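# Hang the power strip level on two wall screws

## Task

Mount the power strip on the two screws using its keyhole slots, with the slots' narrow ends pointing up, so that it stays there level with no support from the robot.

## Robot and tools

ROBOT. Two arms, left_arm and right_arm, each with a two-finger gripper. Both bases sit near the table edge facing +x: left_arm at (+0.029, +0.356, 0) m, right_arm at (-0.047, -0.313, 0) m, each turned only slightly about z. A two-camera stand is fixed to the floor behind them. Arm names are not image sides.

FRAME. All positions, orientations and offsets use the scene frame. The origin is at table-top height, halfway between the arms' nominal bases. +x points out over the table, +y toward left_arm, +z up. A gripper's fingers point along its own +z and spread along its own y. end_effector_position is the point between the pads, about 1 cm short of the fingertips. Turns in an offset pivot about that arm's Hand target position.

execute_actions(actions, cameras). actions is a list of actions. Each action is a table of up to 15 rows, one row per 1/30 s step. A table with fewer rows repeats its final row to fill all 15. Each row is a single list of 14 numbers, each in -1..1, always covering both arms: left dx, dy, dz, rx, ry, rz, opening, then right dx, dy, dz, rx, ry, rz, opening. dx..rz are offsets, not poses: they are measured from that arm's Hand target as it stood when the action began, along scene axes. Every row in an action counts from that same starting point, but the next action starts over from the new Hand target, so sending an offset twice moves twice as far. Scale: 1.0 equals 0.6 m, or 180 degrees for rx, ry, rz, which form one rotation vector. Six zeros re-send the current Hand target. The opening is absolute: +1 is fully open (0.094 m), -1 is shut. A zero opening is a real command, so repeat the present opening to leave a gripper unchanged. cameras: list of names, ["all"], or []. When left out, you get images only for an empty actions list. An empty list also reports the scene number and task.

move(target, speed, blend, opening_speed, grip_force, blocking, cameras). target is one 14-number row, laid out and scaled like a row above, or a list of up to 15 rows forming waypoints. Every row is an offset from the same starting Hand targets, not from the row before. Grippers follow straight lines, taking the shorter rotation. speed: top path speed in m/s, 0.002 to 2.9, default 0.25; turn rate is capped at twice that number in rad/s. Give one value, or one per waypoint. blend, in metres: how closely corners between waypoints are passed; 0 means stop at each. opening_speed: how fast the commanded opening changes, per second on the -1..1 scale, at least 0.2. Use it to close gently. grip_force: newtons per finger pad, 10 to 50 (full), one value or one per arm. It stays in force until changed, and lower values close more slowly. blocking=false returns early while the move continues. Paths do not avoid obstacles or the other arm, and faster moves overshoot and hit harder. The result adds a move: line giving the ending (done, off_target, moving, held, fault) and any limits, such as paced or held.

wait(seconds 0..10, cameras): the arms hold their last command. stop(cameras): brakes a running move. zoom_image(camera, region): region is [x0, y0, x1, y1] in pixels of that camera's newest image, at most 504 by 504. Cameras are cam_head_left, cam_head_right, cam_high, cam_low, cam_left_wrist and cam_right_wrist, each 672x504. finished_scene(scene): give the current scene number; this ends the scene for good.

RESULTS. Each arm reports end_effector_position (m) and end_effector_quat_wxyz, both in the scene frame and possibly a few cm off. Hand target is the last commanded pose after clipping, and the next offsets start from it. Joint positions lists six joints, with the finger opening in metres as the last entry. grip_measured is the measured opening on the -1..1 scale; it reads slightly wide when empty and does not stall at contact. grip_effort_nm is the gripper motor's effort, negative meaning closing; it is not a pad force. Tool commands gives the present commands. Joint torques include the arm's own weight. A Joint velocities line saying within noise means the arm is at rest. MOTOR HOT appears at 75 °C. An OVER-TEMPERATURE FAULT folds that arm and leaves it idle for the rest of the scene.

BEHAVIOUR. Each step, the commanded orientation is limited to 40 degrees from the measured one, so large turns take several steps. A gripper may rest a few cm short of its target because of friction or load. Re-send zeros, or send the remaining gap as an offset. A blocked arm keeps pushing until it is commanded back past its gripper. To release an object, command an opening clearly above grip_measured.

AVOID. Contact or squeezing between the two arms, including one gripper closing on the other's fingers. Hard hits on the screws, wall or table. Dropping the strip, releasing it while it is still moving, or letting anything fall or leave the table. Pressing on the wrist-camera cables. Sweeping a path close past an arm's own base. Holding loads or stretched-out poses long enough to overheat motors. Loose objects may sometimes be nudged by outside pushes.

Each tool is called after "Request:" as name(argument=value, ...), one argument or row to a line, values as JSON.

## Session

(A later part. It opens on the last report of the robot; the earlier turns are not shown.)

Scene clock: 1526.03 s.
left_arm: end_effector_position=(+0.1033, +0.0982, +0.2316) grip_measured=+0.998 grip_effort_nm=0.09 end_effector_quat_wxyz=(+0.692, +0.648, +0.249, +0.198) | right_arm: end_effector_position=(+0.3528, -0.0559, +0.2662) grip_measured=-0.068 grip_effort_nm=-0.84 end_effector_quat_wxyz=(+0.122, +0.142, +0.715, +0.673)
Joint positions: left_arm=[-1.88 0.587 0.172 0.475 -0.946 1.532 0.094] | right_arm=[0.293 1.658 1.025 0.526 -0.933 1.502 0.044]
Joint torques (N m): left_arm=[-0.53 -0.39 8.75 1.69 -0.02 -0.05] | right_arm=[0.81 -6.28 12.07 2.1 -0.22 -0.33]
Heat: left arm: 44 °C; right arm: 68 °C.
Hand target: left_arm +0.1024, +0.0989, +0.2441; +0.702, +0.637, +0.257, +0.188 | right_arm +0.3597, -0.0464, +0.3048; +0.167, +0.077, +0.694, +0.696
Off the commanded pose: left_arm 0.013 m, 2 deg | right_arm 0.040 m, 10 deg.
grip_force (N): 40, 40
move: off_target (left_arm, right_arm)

Request:
move(
  target=[0,0,0,0,0,0,1,0.0038,-0.0032,0,0,0,0,-0.35],
  speed=0.02,
)

Request:
move(
  target=[0,0,0,0,0,0,1,0.0051,0.001,0,0,0,0.004,-0.35],
  speed=0.02,
)

Request:
move(
  target=[0,0,0,0,0,0,1,0.0051,0.0061,0,0,0,0.004,-0.35],
  speed=0.02,
  cameras=["cam_high","cam_left_wrist"],
)

Request:
zoom_image(
  camera="cam_left_wrist",
  region=[150, 190, 330, 410],
)

Request:
zoom_image(
  camera="cam_high",
  region=[250, 120, 470, 270],
)

Scene clock: 1534.07 s.
left_arm: end_effector_position=(+0.1033, +0.0982, +0.2316) grip_measured=+0.998 grip_effort_nm=0.09 end_effector_quat_wxyz=(+0.692, +0.648, +0.249, +0.198) | right_arm: end_effector_position=(+0.3527, -0.0564, +0.2663) grip_measured=-0.068 grip_effort_nm=-0.84 end_effector_quat_wxyz=(+0.118, +0.139, +0.715, +0.675)
Joint positions: left_arm=[-1.88 0.587 0.172 0.475 -0.946 1.532 0.094] | right_arm=[0.289 1.662 1.029 0.526 -0.948 1.502 0.044]
Joint torques (N m): left_arm=[-0.53 -0.4 8.76 1.68 -0.02 -0.05] | right_arm=[0.79 -6.45 12.3 2.09 -0.16 -0.33]
Heat: left arm: 44 °C; right arm: 68 °C.
Hand target: left_arm +0.1024, +0.0989, +0.2441; +0.702, +0.637, +0.257, +0.188 | right_arm +0.3619, -0.0483, +0.3048; +0.168, +0.077, +0.694, +0.696
Off the commanded pose: left_arm 0.013 m, 2 deg | right_arm 0.040 m, 10 deg.
grip_force (N): 40, 40
move: off_target (left_arm, right_arm)

Scene clock: 1534.87 s.
left_arm: end_effector_position=(+0.1033, +0.0982, +0.2316) grip_measured=+0.998 grip_effort_nm=0.09 end_effector_quat_wxyz=(+0.692, +0.648, +0.249, +0.198) | right_arm: end_effector_position=(+0.3532, -0.0561, +0.2664) grip_measured=-0.068 grip_effort_nm=-0.84 end_effector_quat_wxyz=(+0.110, +0.131, +0.716, +0.677)
Joint positions: left_arm=[-1.88 0.587 0.172 0.475 -0.946 1.532 0.094] | right_arm=[0.282 1.678 1.045 0.526 -0.978 1.502 0.044]
Joint torques (N m): left_arm=[-0.5 -0.42 8.72 1.69 -0.03 -0.05] | right_arm=[0.84 -6.41 12.56 2.11 -0.04 -0.26]
Heat: left arm: 44 °C; right arm: 68 °C.
Hand target: left_arm +0.1024, +0.0989, +0.2441; +0.702, +0.637, +0.257, +0.188 | right_arm +0.3650, -0.0477, +0.3048; +0.163, +0.073, +0.695, +0.697
Off the commanded pose: left_arm 0.013 m, 2 deg | right_arm 0.041 m, 10 deg.
grip_force (N): 40, 40
move: off_target (left_arm, right_arm)

Scene clock: 1535.70 s.
left_arm: end_effector_position=(+0.1033, +0.0982, +0.2316) grip_measured=+0.998 grip_effort_nm=0.09 end_effector_quat_wxyz=(+0.692, +0.648, +0.249, +0.198) | right_arm: end_effector_position=(+0.3530, -0.0570, +0.2665) grip_measured=-0.068 grip_effort_nm=-0.84 end_effector_quat_wxyz=(+0.103, +0.124, +0.716, +0.679)
Joint positions: left_arm=[-1.88 0.587 0.172 0.475 -0.946 1.532 0.094] | right_arm=[0.274 1.687 1.054 0.526 -1.006 1.502 0.044]
Joint torques (N m): left_arm=[-0.5 -0.4 8.76 1.7 -0.01 -0.05] | right_arm=[2 -5.6 13.61 2.07 0.14 -0.23]
Heat: left arm: 44 °C; right arm: 68 °C.
Hand target: left_arm +0.1024, +0.0989, +0.2441; +0.702, +0.637, +0.257, +0.188 | right_arm +0.3681, -0.0441, +0.3049; +0.159, +0.069, +0.695, +0.698
Off the commanded pose: left_arm 0.013 m, 2 deg | right_arm 0.043 m, 10 deg.
grip_force (N): 40, 40
move: off_target (left_arm, right_arm)
camera_calibration:
cam_left_wrist: T_world_to_cam=[[-0.0480024, -0.060467, -0.997015, 0.242752], [0.45731, 0.886075, -0.0757564, -0.0818972], [0.888011, -0.459581, -0.0148816, 0.0461469], [0, 0, 0, 1]] pos_world=[0.00812606, 0.108454, 0.23651]
Images, in order (width x height): cam_high 672x504, cam_left_wrist 672x504.

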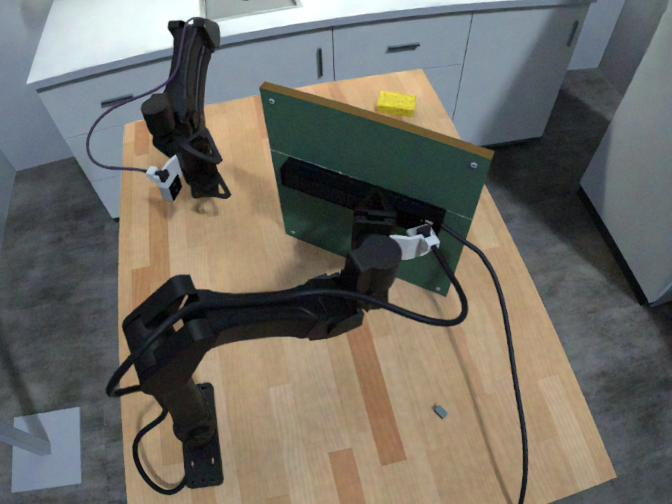

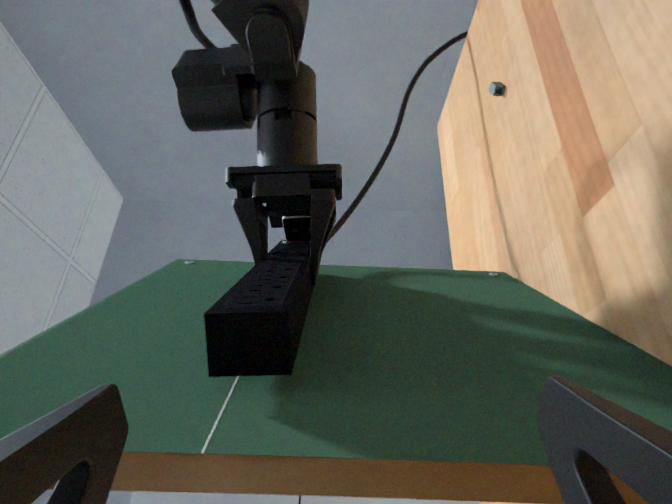

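Scaled by 2.291.

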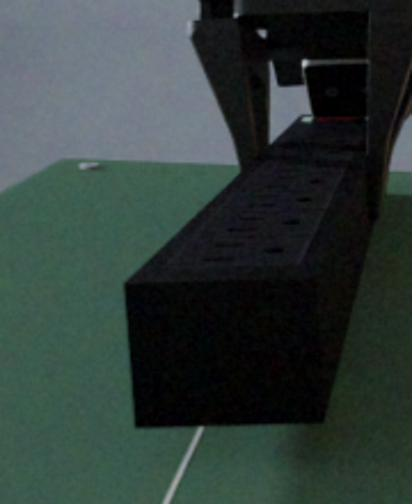

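Scaled by 2.291.

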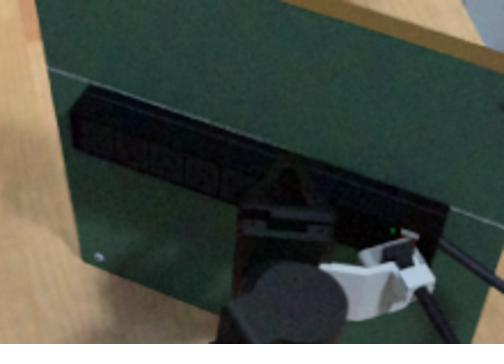

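Request:
move(
  target=[
    [0,0,0,0,0,0,1,-0.064,-0.077,0.01,0,0,0,-0.35],
    [0,0,0,0,0,0,1,-0.17,-0.205,0.01,0,0,0.15,-0.35],
  ],
  speed=0.15,
  cameras=["cam_high","cam_left_wrist"],
)

Request:
zoom_image(
  camera="cam_left_wrist",
  region=[150, 50, 450, 270],
)

Scene clock: 1550.40 s.
left_arm: end_effector_position=(+0.1033, +0.0982, +0.2316) grip_measured=+0.998 grip_effort_nm=0.09 end_effector_quat_wxyz=(+0.692, +0.648, +0.249, +0.198) | right_arm: end_effector_position=(+0.2829, -0.1686, +0.2913) grip_measured=-0.068 grip_effort_nm=-0.83 end_effector_quat_wxyz=(+0.042, +0.060, +0.706, +0.705)
Joint positions: left_arm=[-1.88 0.587 0.172 0.475 -0.946 1.532 0.094] | right_arm=[-0.081 1.485 0.916 0.452 -1.54 1.478 0.044]
Joint torques (N m): left_arm=[-0.54 -0.4 8.79 1.68 -0.01 -0.04] | right_arm=[0.03 -9.46 6.17 1.38 -0.4 -0.45]
Heat: left arm: 44 °C; right arm: 66 °C.
Hand target: left_arm +0.1024, +0.0989, +0.2441; +0.702, +0.637, +0.257, +0.188 | right_arm +0.2661, -0.1671, +0.3109; -0.009, -0.096, +0.692, +0.716
Off the commanded pose: left_arm 0.013 m, 2 deg | right_arm 0.026 m, 19 deg.
joint sent to its limit (right arm) — joint 5 (wrist yaw), lower limit. The joint targets are off in orientation, not in position.
grip_force (N): 40, 40
move: off_target (left_arm, right_arm)
camera_calibration:
cam_left_wrist: T_world_to_cam=[[-0.0480024, -0.060467, -0.997015, 0.242752], [0.45731, 0.886075, -0.0757564, -0.0818972], [0.888011, -0.459581, -0.0148816, 0.0461469], [0, 0, 0, 1]] pos_world=[0.00812606, 0.108454, 0.23651]
Images, in order (width x height): cam_high 672x504, cam_left_wrist 672x504.

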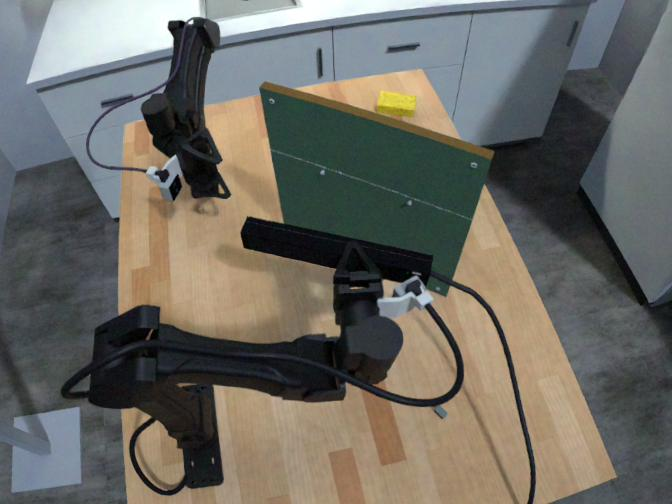

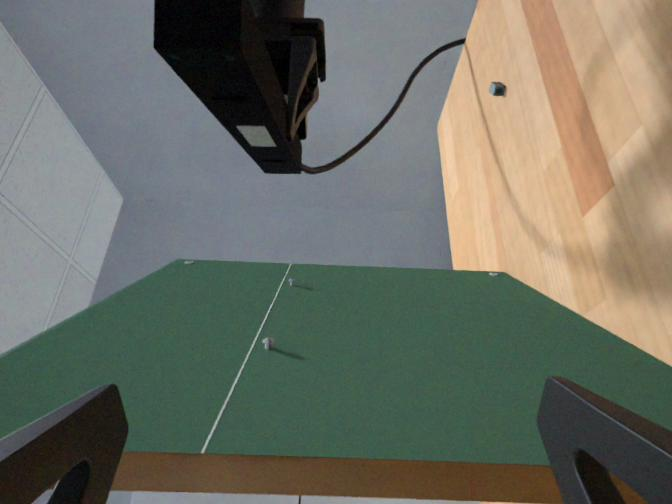

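Scaled by 1.680.

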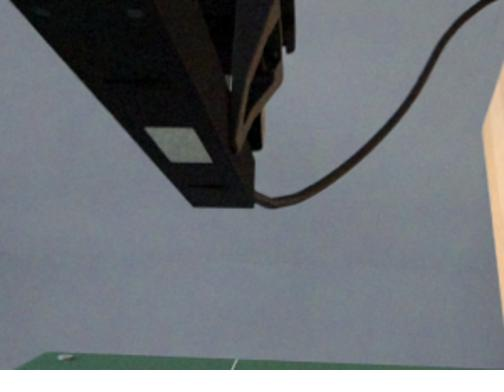

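Request:
move(
  target=[-0.04,0.04,0,0,0,-0.17,1,0,0,0,0,0,0,-0.35],
  speed=0.12,
  cameras=["cam_high","cam_left_wrist"],
)

Request:
zoom_image(
  camera="cam_left_wrist",
  region=[100, 50, 450, 350],
)

Scene clock: 1561.93 s.
left_arm: end_effector_position=(+0.0810, +0.1189, +0.2255) grip_measured=+0.998 grip_effort_nm=0.09 end_effector_quat_wxyz=(+0.712, +0.697, +0.084, -0.002) | right_arm: end_effector_position=(+0.2784, -0.1681, +0.2814) grip_measured=-0.068 grip_effort_nm=-0.84 end_effector_quat_wxyz=(+0.035, +0.067, +0.707, +0.703)
Joint positions: left_arm=[-1.103 0.08 0.172 -0.077 0.36 1.441 0.094] | right_arm=[-0.081 1.474 0.916 0.278 -1.54 1.335 0.044]
Joint torques (N m): left_arm=[0.44 1.47 9.61 1.95 0.09 -0.13] | right_arm=[0.09 -9.42 8.58 1.32 -0.5 -0.36]
Heat: left arm: 44 °C; right arm: 63 °C.
Hand target: left_arm +0.0783, +0.1229, +0.2442; +0.727, +0.682, +0.080, -0.004 | right_arm +0.2661, -0.1671, +0.3108; -0.009, -0.096, +0.692, +0.716
Off the commanded pose: left_arm 0.019 m, 2 deg | right_arm 0.032 m, 19 deg.
joint sent to its limit (right arm) — joint 5 (wrist yaw), lower limit. The joint targets are off in orientation, not in position.
grip_force (N): 40, 40
move: off_target (left_arm, right_arm)
camera_calibration:
cam_left_wrist: T_world_to_cam=[[-0.110102, -0.0110232, -0.993859, 0.235328], [0.839275, 0.534636, -0.098907, -0.0744075], [0.532443, -0.845011, -0.0496133, 0.157772], [0, 0, 0, 1]] pos_world=[0.00435393, 0.175694, 0.234351]
Images, in order (width x height): cam_high 672x504, cam_left_wrist 672x504.

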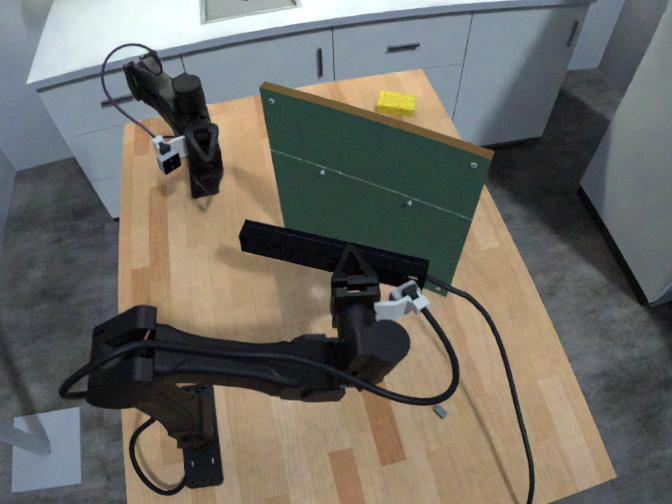

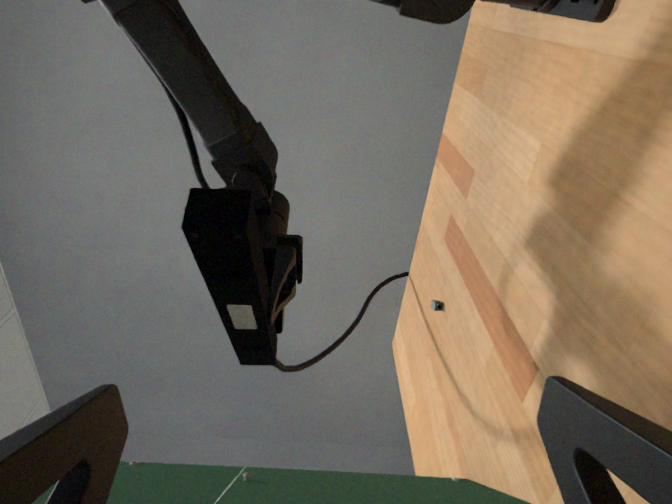

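Scaled by 1.440.

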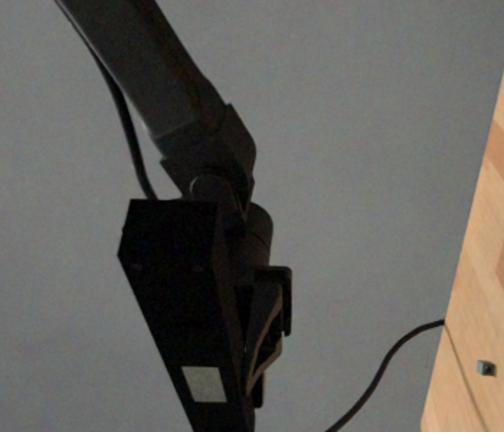

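Request:
zoom_image(
  camera="cam_left_wrist",
  region=[170, 180, 290, 370],
)

Scaled by 2.653.

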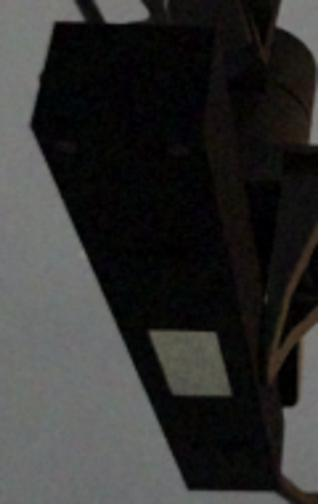

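Request:
move(
  target=[0.02,-0.02,0,0,0,0.10,1,0,0,0,0,0,0,-0.35],
  speed=0.12,
  cameras=["cam_left_wrist"],
)

Request:
zoom_image(
  camera="cam_left_wrist",
  region=[150, 60, 310, 240],
)

Scene clock: 1571.30 s.
left_arm: end_effector_position=(+0.0902, +0.1109, +0.2311) grip_measured=+0.998 grip_effort_nm=0.09 end_effector_quat_wxyz=(+0.706, +0.675, +0.179, +0.116) | right_arm: end_effector_position=(+0.2769, -0.1680, +0.2765) grip_measured=-0.068 grip_effort_nm=-0.84 end_effector_quat_wxyz=(+0.032, +0.069, +0.707, +0.703)
Joint positions: left_arm=[-1.749 0.232 0.172 0.091 -0.591 1.491 0.094] | right_arm=[-0.081 1.474 0.916 0.21 -1.54 1.274 0.044]
Joint torques (N m): left_arm=[-0.24 2.61 8.43 2.19 -0.04 -0.04] | right_arm=[0.21 -9.57 9.42 1.36 -0.49 -0.47]
Heat: left arm: 44 °C; right arm: 62 °C.
Hand target: left_arm +0.0903, +0.1109, +0.2442; +0.719, +0.661, +0.185, +0.110 | right_arm +0.2657, -0.1661, +0.3091; +0.078, -0.005, +0.707, +0.703 (not the last commanded pose)
Off the commanded pose: left_arm 0.013 m, 2 deg | right_arm 0.036 m, 20 deg.
grip_force (N): 40, 40
move: off_target (left_arm, right_arm)
camera_calibration:
cam_left_wrist: T_world_to_cam=[[-0.0725852, -0.0427729, -0.996445, 0.242596], [0.641568, 0.762937, -0.0794839, -0.0891711], [0.763624, -0.645056, -0.0279362, 0.0983368], [0, 0, 0, 1]] pos_world=[-0.000274172, 0.141841, 0.237393]
Images, in order (width x height): cam_left_wrist 672x504.

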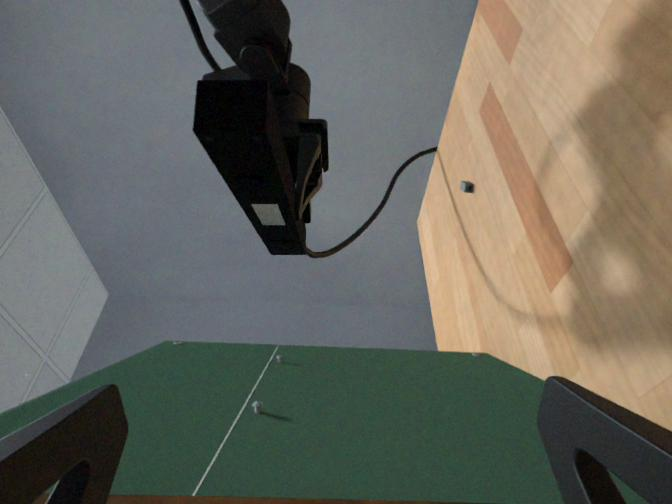

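Scaled by 2.800.

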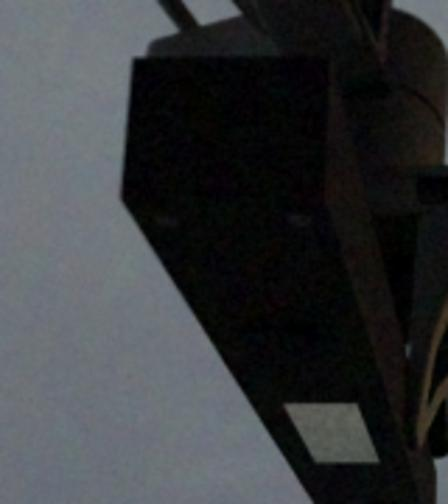

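Request:
zoom_image(
  camera="cam_left_wrist",
  region=[190, 120, 300, 190],
)

Request:
zoom_image(
  camera="cam_left_wrist",
  region=[230, 190, 320, 265],
)

Scaled by 4.582.

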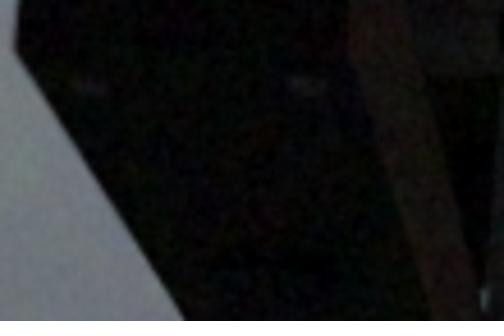

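Scaled by 5.600.

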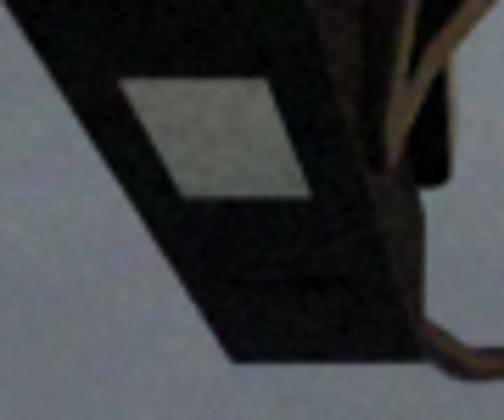

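Request:
move(
  target=[
    [0.01,-0.01,0,0,0,0.035,1,0.079,0.1235,0.04,0,0,-0.078,-0.35],
    [0.0202,-0.02,0,0,0,0.07,1,0.1265,0.18,0.07,0,0,-0.078,-0.35],
  ],
  speed=0.1,
  cameras=["cam_high","cam_left_wrist"],
)

Scene clock: 1602.87 s.
left_arm: end_effector_position=(+0.1035, +0.0997, +0.2301) grip_measured=+0.998 grip_effort_nm=0.09 end_effector_quat_wxyz=(+0.689, +0.652, +0.247, +0.200) | right_arm: end_effector_position=(+0.3435, -0.0710, +0.3001) grip_measured=-0.069 grip_effort_nm=-0.84 end_effector_quat_wxyz=(+0.114, +0.166, +0.723, +0.661)
Joint positions: left_arm=[-1.881 0.569 0.172 0.447 -0.945 1.531 0.094] | right_arm=[0.265 1.549 1.1 0.277 -0.936 1.487 0.044]
Joint torques (N m): left_arm=[-0.47 1.02 8.76 1.97 -0.03 -0.05] | right_arm=[1.69 -7.23 12.66 2.11 -0.38 -0.37]
Heat: left arm: 44 °C; right arm: 59 °C.
Hand target: left_arm +0.1025, +0.0989, +0.2441; +0.702, +0.637, +0.257, +0.188 | right_arm +0.3416, -0.0581, +0.3513; +0.164, +0.082, +0.702, +0.688
Off the commanded pose: left_arm 0.014 m, 3 deg | right_arm 0.053 m, 12 deg.
grip_force (N): 40, 40
move: off_target (left_arm, right_arm)
camera_calibration:
cam_left_wrist: T_world_to_cam=[[-0.0453778, -0.0502693, -0.997704, 0.240284], [0.458902, 0.886068, -0.0655164, -0.0858466], [0.887327, -0.460821, -0.0171391, 0.0473038], [0, 0, 0, 1]] pos_world=[0.00832472, 0.109943, 0.234919]
Images, in order (width x height): cam_high 672x504, cam_left_wrist 672x504.

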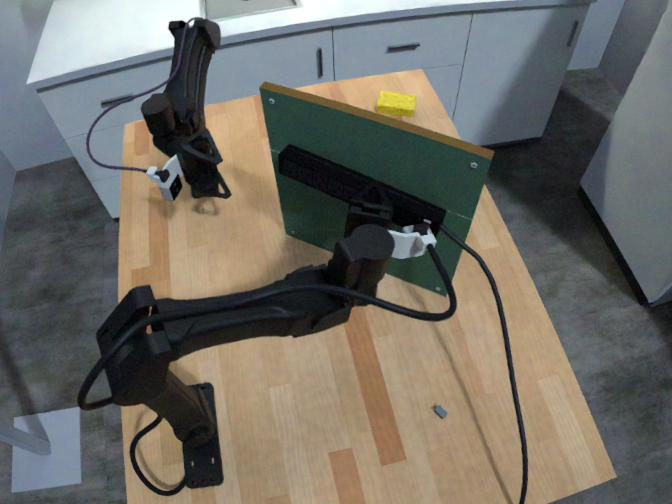

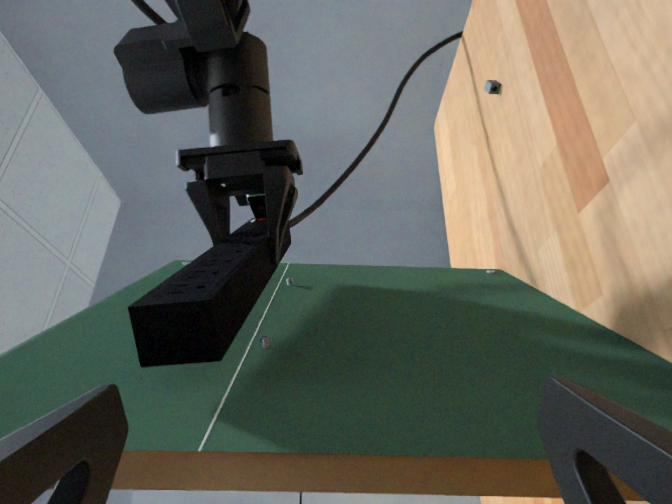

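Request:
move(
  target=[0,0,0,0,0,0,1,0.0086,0.0102,-0.065,0,0,0,-0.35],
  speed=0.05,
)

Request:
move(
  target=[0,0,0,0,0,0,1,0,0,-0.018,0,0,0,-0.35],
  speed=0.05,
  cameras=["cam_high","cam_left_wrist"],
)

Request:
zoom_image(
  camera="cam_left_wrist",
  region=[150, 190, 330, 410],
)

Request:
zoom_image(
  camera="cam_high",
  region=[250, 120, 470, 270],
)

Scene clock: 1611.07 s.
left_arm: end_effector_position=(+0.1035, +0.0998, +0.2303) grip_measured=+0.998 grip_effort_nm=0.09 end_effector_quat_wxyz=(+0.689, +0.651, +0.247, +0.200) | right_arm: end_effector_position=(+0.3541, -0.0631, +0.2862) grip_measured=-0.069 grip_effort_nm=-0.84 end_effector_quat_wxyz=(+0.124, +0.156, +0.721, +0.664)
Joint positions: left_arm=[-1.881 0.569 0.172 0.448 -0.945 1.532 0.094] | right_arm=[0.28 1.61 1.087 0.378 -0.921 1.483 0.044]
Joint torques (N m): left_arm=[-0.46 1.05 8.77 1.99 -0.01 -0.03] | right_arm=[1.94 -7.41 7.09 2.44 -0.4 -0.44]
Heat: left arm: 44 °C; right arm: 61 °C.
Hand target: left_arm +0.1025, +0.0989, +0.2442; +0.702, +0.637, +0.257, +0.188 | right_arm +0.3468, -0.0521, +0.3121; +0.164, +0.082, +0.702, +0.688
Off the commanded pose: left_arm 0.014 m, 3 deg | right_arm 0.029 m, 10 deg.
grip_force (N): 40, 40
move: off_target (left_arm, right_arm)

Scene clock: 1612.07 s.
left_arm: end_effector_position=(+0.1035, +0.0998, +0.2303) grip_measured=+0.998 grip_effort_nm=0.09 end_effector_quat_wxyz=(+0.689, +0.651, +0.247, +0.200) | right_arm: end_effector_position=(+0.3533, -0.0626, +0.2786) grip_measured=-0.069 grip_effort_nm=-0.84 end_effector_quat_wxyz=(+0.127, +0.150, +0.719, +0.667)
Joint positions: left_arm=[-1.881 0.569 0.172 0.448 -0.945 1.532 0.094] | right_arm=[0.28 1.621 1.058 0.431 -0.927 1.482 0.044]
Joint torques (N m): left_arm=[-0.44 1.03 8.77 1.97 -0.02 -0.04] | right_arm=[1.69 -7.01 6.9 2.37 -0.31 -0.4]
Heat: left arm: 44 °C; right arm: 62 °C.
Hand target: left_arm +0.1025, +0.0989, +0.2442; +0.702, +0.637, +0.257, +0.188 | right_arm +0.3468, -0.0521, +0.3013; +0.164, +0.082, +0.702, +0.688
Off the commanded pose: left_arm 0.014 m, 3 deg | right_arm 0.026 m, 9 deg.
grip_force (N): 40, 40
move: off_target (left_arm, right_arm)
camera_calibration:
cam_left_wrist: T_world_to_cam=[[-0.0453869, -0.0511836, -0.997657, 0.240582], [0.458568, 0.886181, -0.0663262, -0.0857882], [0.8875, -0.460504, -0.0167498, 0.0471374], [0, 0, 0, 1]] pos_world=[0.00842454, 0.110045, 0.235118]
Images, in order (width x height): cam_high 672x504, cam_left_wrist 672x504.

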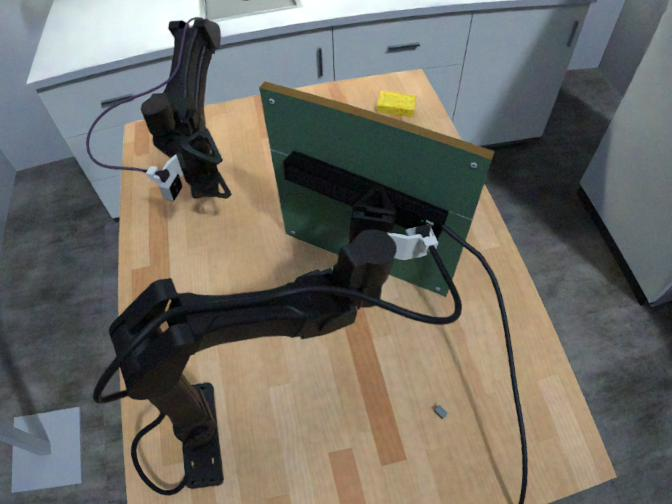

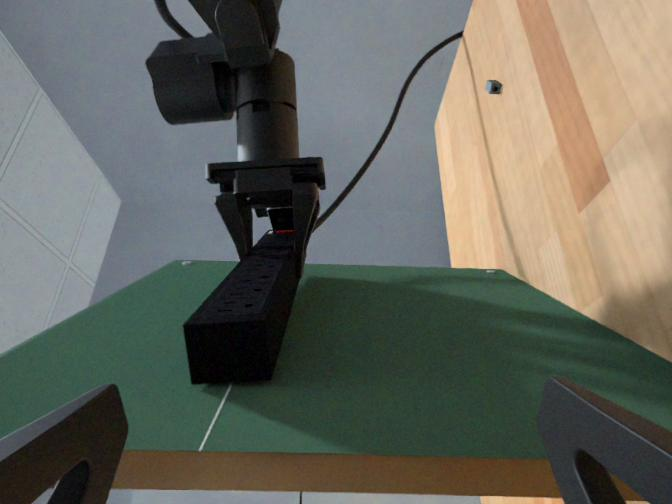

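Scaled by 2.291.

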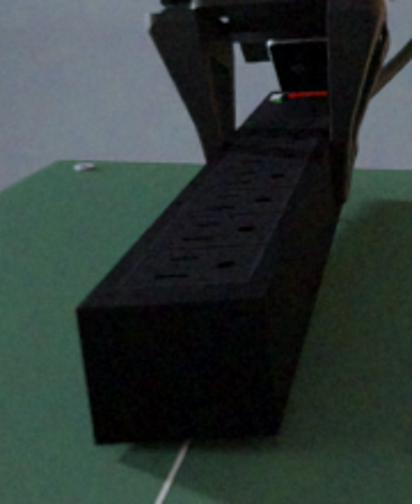

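Scaled by 2.291.

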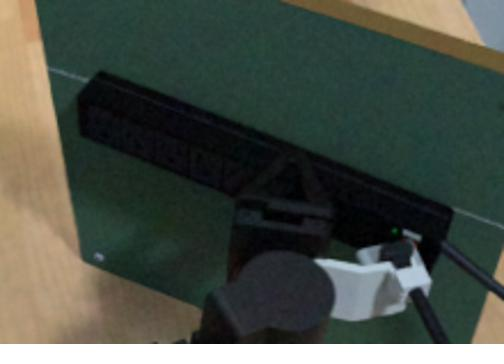

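Request:
move(
  target=[0,0,0,0,0,0,1,0,0,0,-0.009,-0.0107,0.012,-0.35],
  speed=0.05,
  cameras=["cam_high","cam_left_wrist"],
)

Request:
zoom_image(
  camera="cam_left_wrist",
  region=[150, 190, 330, 410],
)

Request:
zoom_image(
  camera="cam_high",
  region=[250, 120, 470, 270],
)

Scene clock: 1624.43 s.
left_arm: end_effector_position=(+0.1035, +0.0998, +0.2303) grip_measured=+0.998 grip_effort_nm=0.09 end_effector_quat_wxyz=(+0.689, +0.651, +0.247, +0.200) | right_arm: end_effector_position=(+0.3523, -0.0607, +0.2689) grip_measured=-0.069 grip_effort_nm=-0.84 end_effector_quat_wxyz=(+0.126, +0.134, +0.728, +0.661)
Joint positions: left_arm=[-1.881 0.569 0.172 0.448 -0.945 1.532 0.094] | right_arm=[0.28 1.639 1.058 0.418 -0.947 1.431 0.044]
Joint torques (N m): left_arm=[-0.49 1.06 8.77 1.98 -0.02 -0.04] | right_arm=[0.81 -7.47 9.4 2.11 -0.56 -0.48]
Heat: left arm: 44 °C; right arm: 65 °C.
Hand target: left_arm +0.1025, +0.0989, +0.2442; +0.702, +0.637, +0.257, +0.188 | right_arm +0.3468, -0.0521, +0.3013; +0.163, +0.055, +0.710, +0.683
Off the commanded pose: left_arm 0.014 m, 3 deg | right_arm 0.034 m, 11 deg.
grip_force (N): 40, 40
move: off_target (left_arm, right_arm)
camera_calibration:
cam_left_wrist: T_world_to_cam=[[-0.0453869, -0.0511836, -0.997657, 0.240582], [0.458568, 0.886181, -0.0663262, -0.0857882], [0.8875, -0.460504, -0.0167498, 0.0471374], [0, 0, 0, 1]] pos_world=[0.00842454, 0.110045, 0.235118]
Images, in order (width x height): cam_high 672x504, cam_left_wrist 672x504.

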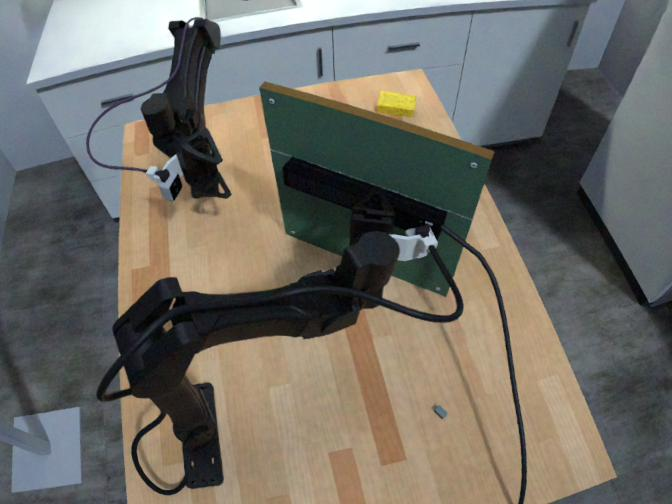

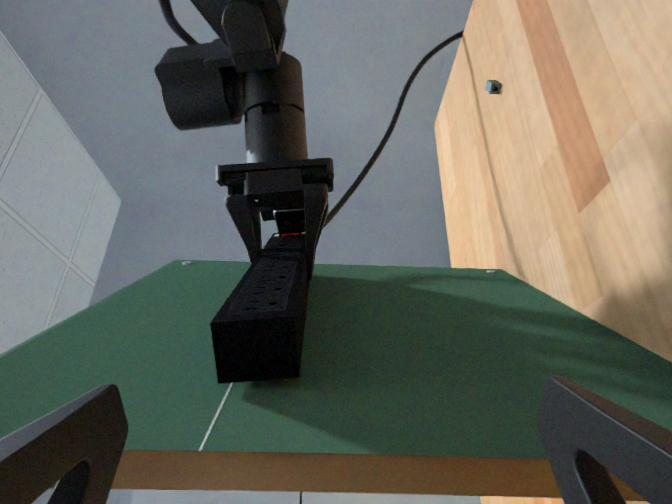

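Scaled by 2.291.

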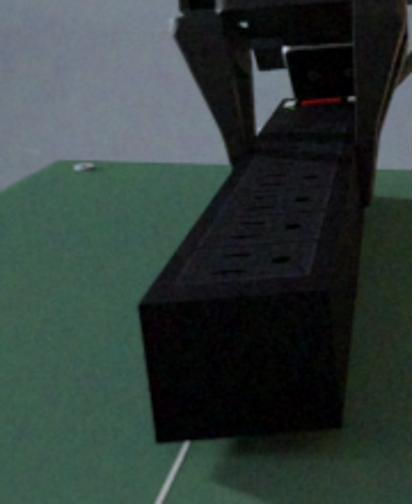

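Scaled by 2.291.

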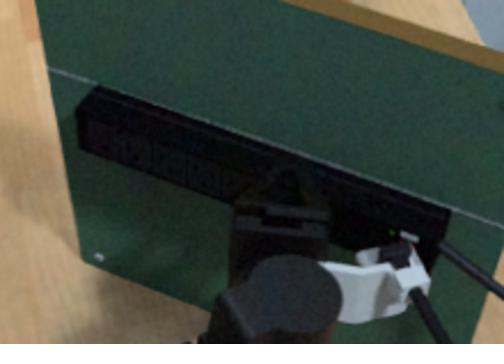

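Request:
move(
  target=[0,0,0,0,0,0,1,0,0,0.003,0.0153,-0.0129,0,-0.35],
  speed=0.05,
  cameras=["cam_high","cam_left_wrist"],
)

Request:
zoom_image(
  camera="cam_left_wrist",
  region=[150, 190, 330, 410],
)

Request:
zoom_image(
  camera="cam_high",
  region=[250, 120, 470, 270],
)

Scene clock: 1631.93 s.
left_arm: end_effector_position=(+0.1035, +0.0998, +0.2303) grip_measured=+0.998 grip_effort_nm=0.09 end_effector_quat_wxyz=(+0.689, +0.651, +0.247, +0.200) | right_arm: end_effector_position=(+0.3535, -0.0584, +0.2764) grip_measured=-0.069 grip_effort_nm=-0.84 end_effector_quat_wxyz=(+0.138, +0.113, +0.714, +0.677)
Joint positions: left_arm=[-1.881 0.569 0.172 0.448 -0.945 1.532 0.094] | right_arm=[0.28 1.659 1.048 0.532 -0.965 1.462 0.044]
Joint torques (N m): left_arm=[-0.47 1.1 8.8 1.97 -0.03 -0.03] | right_arm=[0.77 -7.68 7.38 2.42 -0.4 -0.31]
Heat: left arm: 44 °C; right arm: 63 °C.
Hand target: left_arm +0.1025, +0.0989, +0.2442; +0.702, +0.637, +0.257, +0.188 | right_arm +0.3468, -0.0521, +0.3031; +0.176, +0.045, +0.690, +0.700
Off the commanded pose: left_arm 0.014 m, 3 deg | right_arm 0.028 m, 10 deg.
grip_force (N): 40, 40
move: off_target (left_arm, right_arm)
camera_calibration:
cam_left_wrist: T_world_to_cam=[[-0.0453869, -0.0511836, -0.997657, 0.240582], [0.458568, 0.886181, -0.0663262, -0.0857882], [0.8875, -0.460504, -0.0167498, 0.0471374], [0, 0, 0, 1]] pos_world=[0.00842454, 0.110045, 0.235118]
Images, in order (width x height): cam_high 672x504, cam_left_wrist 672x504.

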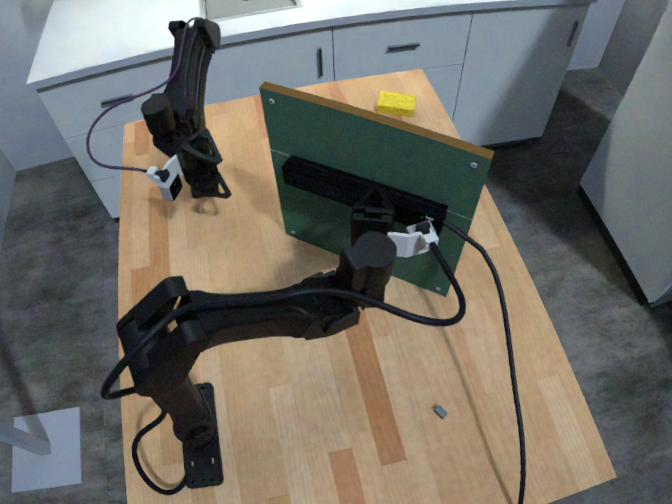

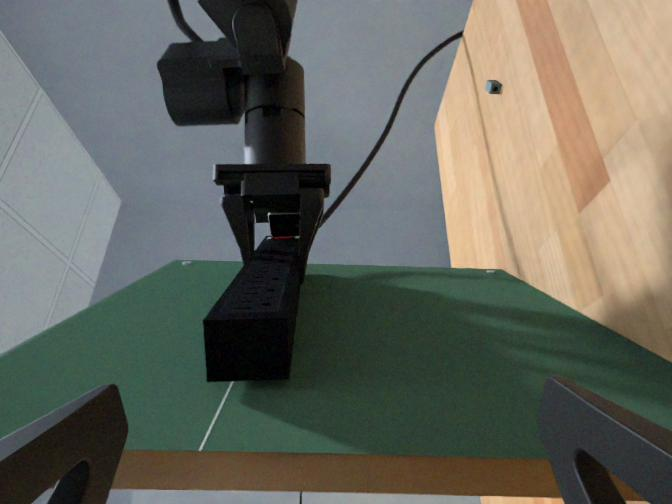

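Scaled by 2.291.

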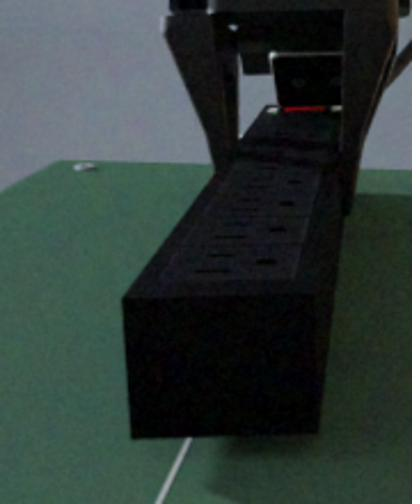

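Scaled by 2.291.

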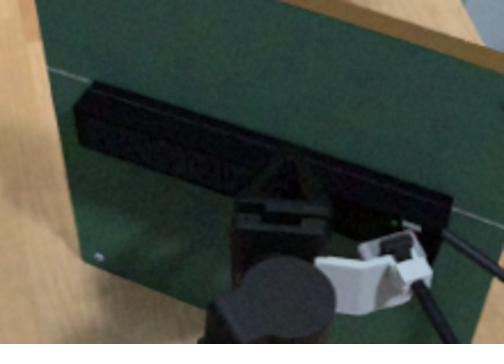

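Request:
move(
  target=[0,0,0,0,0,0,1,0,0,0,0.006,0.0073,0,-0.35],
  speed=0.05,
)

Request:
move(
  target=[0,0,0,0,0,0,1,0.005,0.006,0,0,0,0,-0.35],
  speed=0.02,
  cameras=["cam_high","cam_left_wrist"],
)

Request:
zoom_image(
  camera="cam_left_wrist",
  region=[150, 190, 330, 410],
)

Request:
zoom_image(
  camera="cam_high",
  region=[250, 120, 470, 270],
)

Scene clock: 1642.30 s.
left_arm: end_effector_position=(+0.1035, +0.0998, +0.2303) grip_measured=+0.998 grip_effort_nm=0.09 end_effector_quat_wxyz=(+0.689, +0.651, +0.247, +0.200) | right_arm: end_effector_position=(+0.3536, -0.0582, +0.2774) grip_measured=-0.069 grip_effort_nm=-0.84 end_effector_quat_wxyz=(+0.131, +0.120, +0.708, +0.684)
Joint positions: left_arm=[-1.881 0.569 0.172 0.448 -0.945 1.532 0.094] | right_arm=[0.28 1.664 1.038 0.573 -0.967 1.506 0.044]
Joint torques (N m): left_arm=[-0.47 1.05 8.76 1.98 -0.03 -0.04] | right_arm=[0.87 -7.76 7.09 2.39 -0.34 -0.32]
Heat: left arm: 44 °C; right arm: 63 °C.
Hand target: left_arm +0.1025, +0.0989, +0.2442; +0.702, +0.637, +0.257, +0.188 | right_arm +0.3467, -0.0521, +0.3031; +0.168, +0.054, +0.685, +0.706
Off the commanded pose: left_arm 0.014 m, 3 deg | right_arm 0.027 m, 9 deg.
grip_force (N): 40, 40
move: off_target (left_arm, right_arm)

Scene clock: 1643.07 s.
left_arm: end_effector_position=(+0.1035, +0.0998, +0.2303) grip_measured=+0.998 grip_effort_nm=0.09 end_effector_quat_wxyz=(+0.689, +0.651, +0.247, +0.200) | right_arm: end_effector_position=(+0.3542, -0.0575, +0.2757) grip_measured=-0.069 grip_effort_nm=-0.84 end_effector_quat_wxyz=(+0.126, +0.121, +0.707, +0.686)
Joint positions: left_arm=[-1.881 0.569 0.172 0.448 -0.945 1.532 0.094] | right_arm=[0.28 1.673 1.038 0.585 -0.972 1.517 0.044]
Joint torques (N m): left_arm=[-0.44 1.07 8.75 1.98 -0.03 -0.04] | right_arm=[1.46 -7.25 8.01 2.34 -0.21 -0.28]
Heat: left arm: 44 °C; right arm: 63 °C.
Hand target: left_arm +0.1025, +0.0989, +0.2442; +0.702, +0.637, +0.257, +0.188 | right_arm +0.3498, -0.0485, +0.3030; +0.168, +0.055, +0.685, +0.706
Off the commanded pose: left_arm 0.014 m, 3 deg | right_arm 0.029 m, 10 deg.
grip_force (N): 40, 40
move: off_target (left_arm, right_arm)
camera_calibration:
cam_left_wrist: T_world_to_cam=[[-0.0453869, -0.0511836, -0.997657, 0.240582], [0.458568, 0.886181, -0.0663262, -0.0857882], [0.8875, -0.460504, -0.0167498, 0.0471374], [0, 0, 0, 1]] pos_world=[0.00842454, 0.110045, 0.235118]
Images, in order (width x height): cam_high 672x504, cam_left_wrist 672x504.

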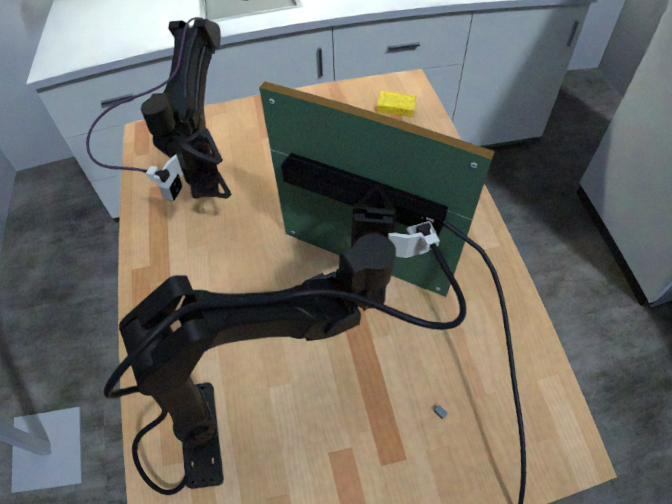

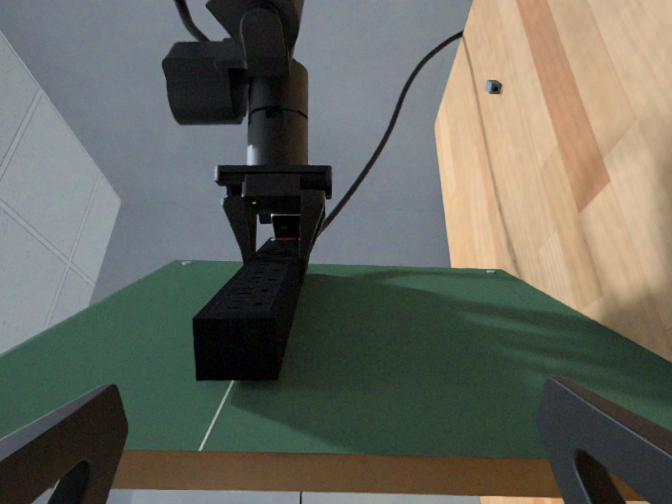

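Scaled by 2.291.

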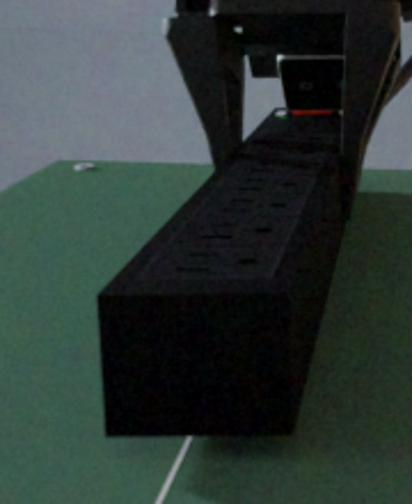

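Scaled by 2.291.

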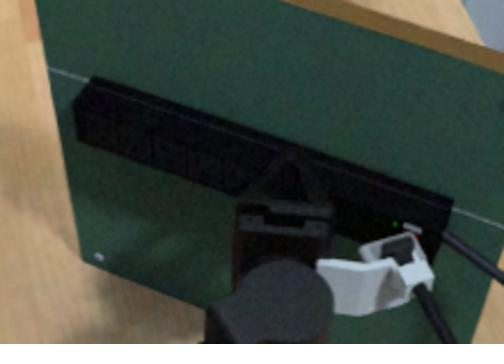

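Request:
move(
  target=[0,0,0,0,0,0,1,0.002,0.0023,-0.006,-0.002,0.0017,0,-0.35],
  speed=0.02,
)

Request:
move(
  target=[0,0,0,0,0,0,1,0.002,0.0023,-0.005,-0.002,0.0017,0,-0.35],
  speed=0.02,
)

Request:
move(
  target=[0,0,0,0,0,0,1,0.002,0.0023,-0.005,-0.002,0.0017,0,-0.35],
  speed=0.02,
)

Request:
move(
  target=[0,0,0,0,0,0,1,0.002,0.0023,-0.005,-0.002,0.0017,0,-0.35],
  speed=0.02,
  cameras=["cam_high","cam_left_wrist"],
)

Request:
zoom_image(
  camera="cam_left_wrist",
  region=[150, 190, 330, 410],
)

Request:
zoom_image(
  camera="cam_high",
  region=[250, 120, 470, 270],
)

Scene clock: 1654.13 s.
left_arm: end_effector_position=(+0.1035, +0.0998, +0.2303) grip_measured=+0.998 grip_effort_nm=0.09 end_effector_quat_wxyz=(+0.689, +0.651, +0.247, +0.200) | right_arm: end_effector_position=(+0.3542, -0.0574, +0.2754) grip_measured=-0.069 grip_effort_nm=-0.84 end_effector_quat_wxyz=(+0.126, +0.120, +0.707, +0.686)
Joint positions: left_arm=[-1.881 0.569 0.172 0.448 -0.945 1.532 0.094] | right_arm=[0.28 1.675 1.038 0.587 -0.974 1.517 0.044]
Joint torques (N m): left_arm=[-0.47 1.07 8.79 1.99 -0.02 -0.04] | right_arm=[2.13 -6.93 8.31 2.25 -0.14 -0.4]
Heat: left arm: 44 °C; right arm: 64 °C.
Hand target: left_arm +0.1025, +0.0989, +0.2442; +0.702, +0.637, +0.257, +0.188 | right_arm +0.3510, -0.0471, +0.2994; +0.166, +0.056, +0.688, +0.704
Off the commanded pose: left_arm 0.014 m, 3 deg | right_arm 0.026 m, 9 deg.
grip_force (N): 40, 40
move: off_target (left_arm, right_arm)

Scene clock: 1654.83 s.
left_arm: end_effector_position=(+0.1035, +0.0998, +0.2303) grip_measured=+0.998 grip_effort_nm=0.09 end_effector_quat_wxyz=(+0.689, +0.651, +0.247, +0.200) | right_arm: end_effector_position=(+0.3542, -0.0572, +0.2752) grip_measured=-0.069 grip_effort_nm=-0.83 end_effector_quat_wxyz=(+0.126, +0.119, +0.707, +0.686)
Joint positions: left_arm=[-1.881 0.569 0.172 0.448 -0.945 1.532 0.094] | right_arm=[0.28 1.676 1.038 0.589 -0.975 1.517 0.044]
Joint torques (N m): left_arm=[-0.49 1.05 8.79 1.97 -0.02 -0.04] | right_arm=[2.02 -6.43 8.49 2.22 -0.13 -0.42]
Heat: left arm: 44 °C; right arm: 64 °C.
Hand target: left_arm +0.1025, +0.0989, +0.2442; +0.702, +0.637, +0.257, +0.188 | right_arm +0.3521, -0.0457, +0.2965; +0.165, +0.057, +0.691, +0.702
Off the commanded pose: left_arm 0.014 m, 3 deg | right_arm 0.024 m, 9 deg.
grip_force (N): 40, 40
move: off_target (left_arm, right_arm)

Scene clock: 1655.53 s.
left_arm: end_effector_position=(+0.1035, +0.0998, +0.2303) grip_measured=+0.998 grip_effort_nm=0.09 end_effector_quat_wxyz=(+0.689, +0.651, +0.247, +0.200) | right_arm: end_effector_position=(+0.3547, -0.0571, +0.2744) grip_measured=-0.069 grip_effort_nm=-0.84 end_effector_quat_wxyz=(+0.126, +0.119, +0.707, +0.686)
Joint positions: left_arm=[-1.881 0.569 0.172 0.448 -0.945 1.532 0.094] | right_arm=[0.28 1.679 1.038 0.592 -0.975 1.516 0.044]
Joint torques (N m): left_arm=[-0.47 1.05 8.76 1.98 -0.03 -0.04] | right_arm=[2.3 -6.3 8.94 2.13 -0.11 -0.5]
Heat: left arm: 44 °C; right arm: 64 °C.
Hand target: left_arm +0.1025, +0.0989, +0.2442; +0.702, +0.637, +0.257, +0.188 | right_arm +0.3533, -0.0443, +0.2935; +0.163, +0.059, +0.693, +0.699
Off the commanded pose: left_arm 0.014 m, 3 deg | right_arm 0.023 m, 8 deg.
grip_force (N): 40, 40
move: off_target (left_arm, right_arm)

Scene clock: 1656.27 s.
left_arm: end_effector_position=(+0.1035, +0.0998, +0.2303) grip_measured=+0.998 grip_effort_nm=0.09 end_effector_quat_wxyz=(+0.689, +0.651, +0.247, +0.200) | right_arm: end_effector_position=(+0.3547, -0.0570, +0.2739) grip_measured=-0.069 grip_effort_nm=-0.84 end_effector_quat_wxyz=(+0.127, +0.117, +0.707, +0.686)
Joint positions: left_arm=[-1.881 0.569 0.172 0.448 -0.945 1.532 0.094] | right_arm=[0.28 1.68 1.038 0.592 -0.976 1.51 0.044]
Joint torques (N m): left_arm=[-0.44 1.05 8.76 1.98 -0.02 -0.04] | right_arm=[2.69 -6.02 9.17 1.98 -0.11 -0.5]
Heat: left arm: 44 °C; right arm: 64 °C.
Hand target: left_arm +0.1025, +0.0989, +0.2442; +0.702, +0.637, +0.257, +0.188 | right_arm +0.3545, -0.0429, +0.2905; +0.161, +0.060, +0.696, +0.697
Off the commanded pose: left_arm 0.014 m, 3 deg | right_arm 0.022 m, 8 deg.
grip_force (N): 40, 40
move: off_target (left_arm, right_arm)
camera_calibration:
cam_left_wrist: T_world_to_cam=[[-0.0453869, -0.0511836, -0.997657, 0.240582], [0.458568, 0.886181, -0.0663262, -0.0857882], [0.8875, -0.460504, -0.0167498, 0.0471374], [0, 0, 0, 1]] pos_world=[0.00842454, 0.110045, 0.235118]
Images, in order (width x height): cam_high 672x504, cam_left_wrist 672x504.

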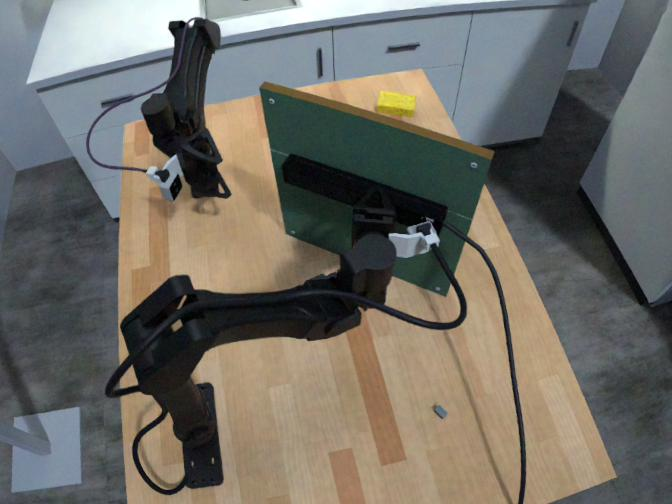

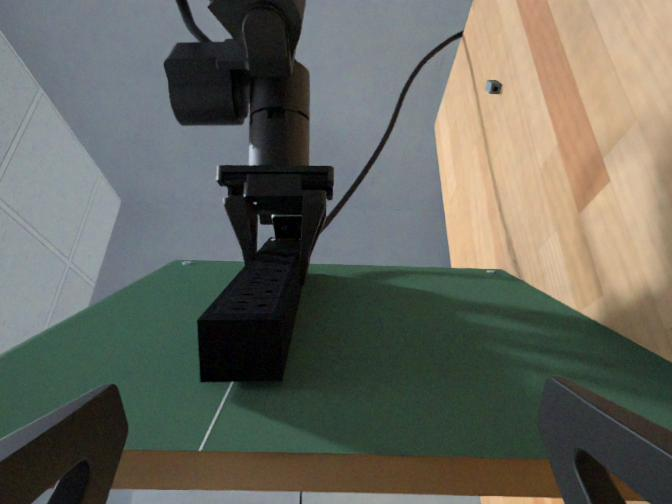

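Scaled by 2.291.

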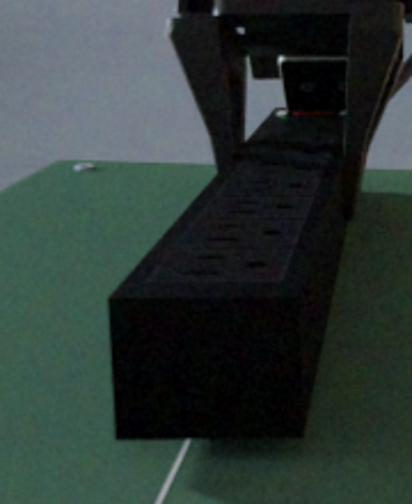

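Scaled by 2.291.

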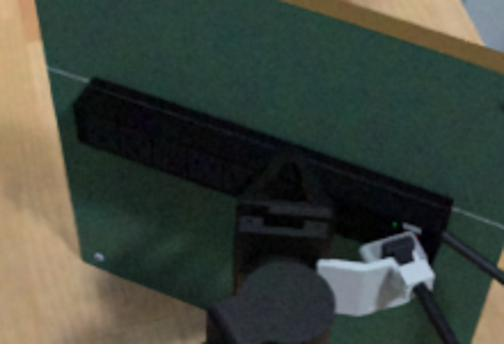

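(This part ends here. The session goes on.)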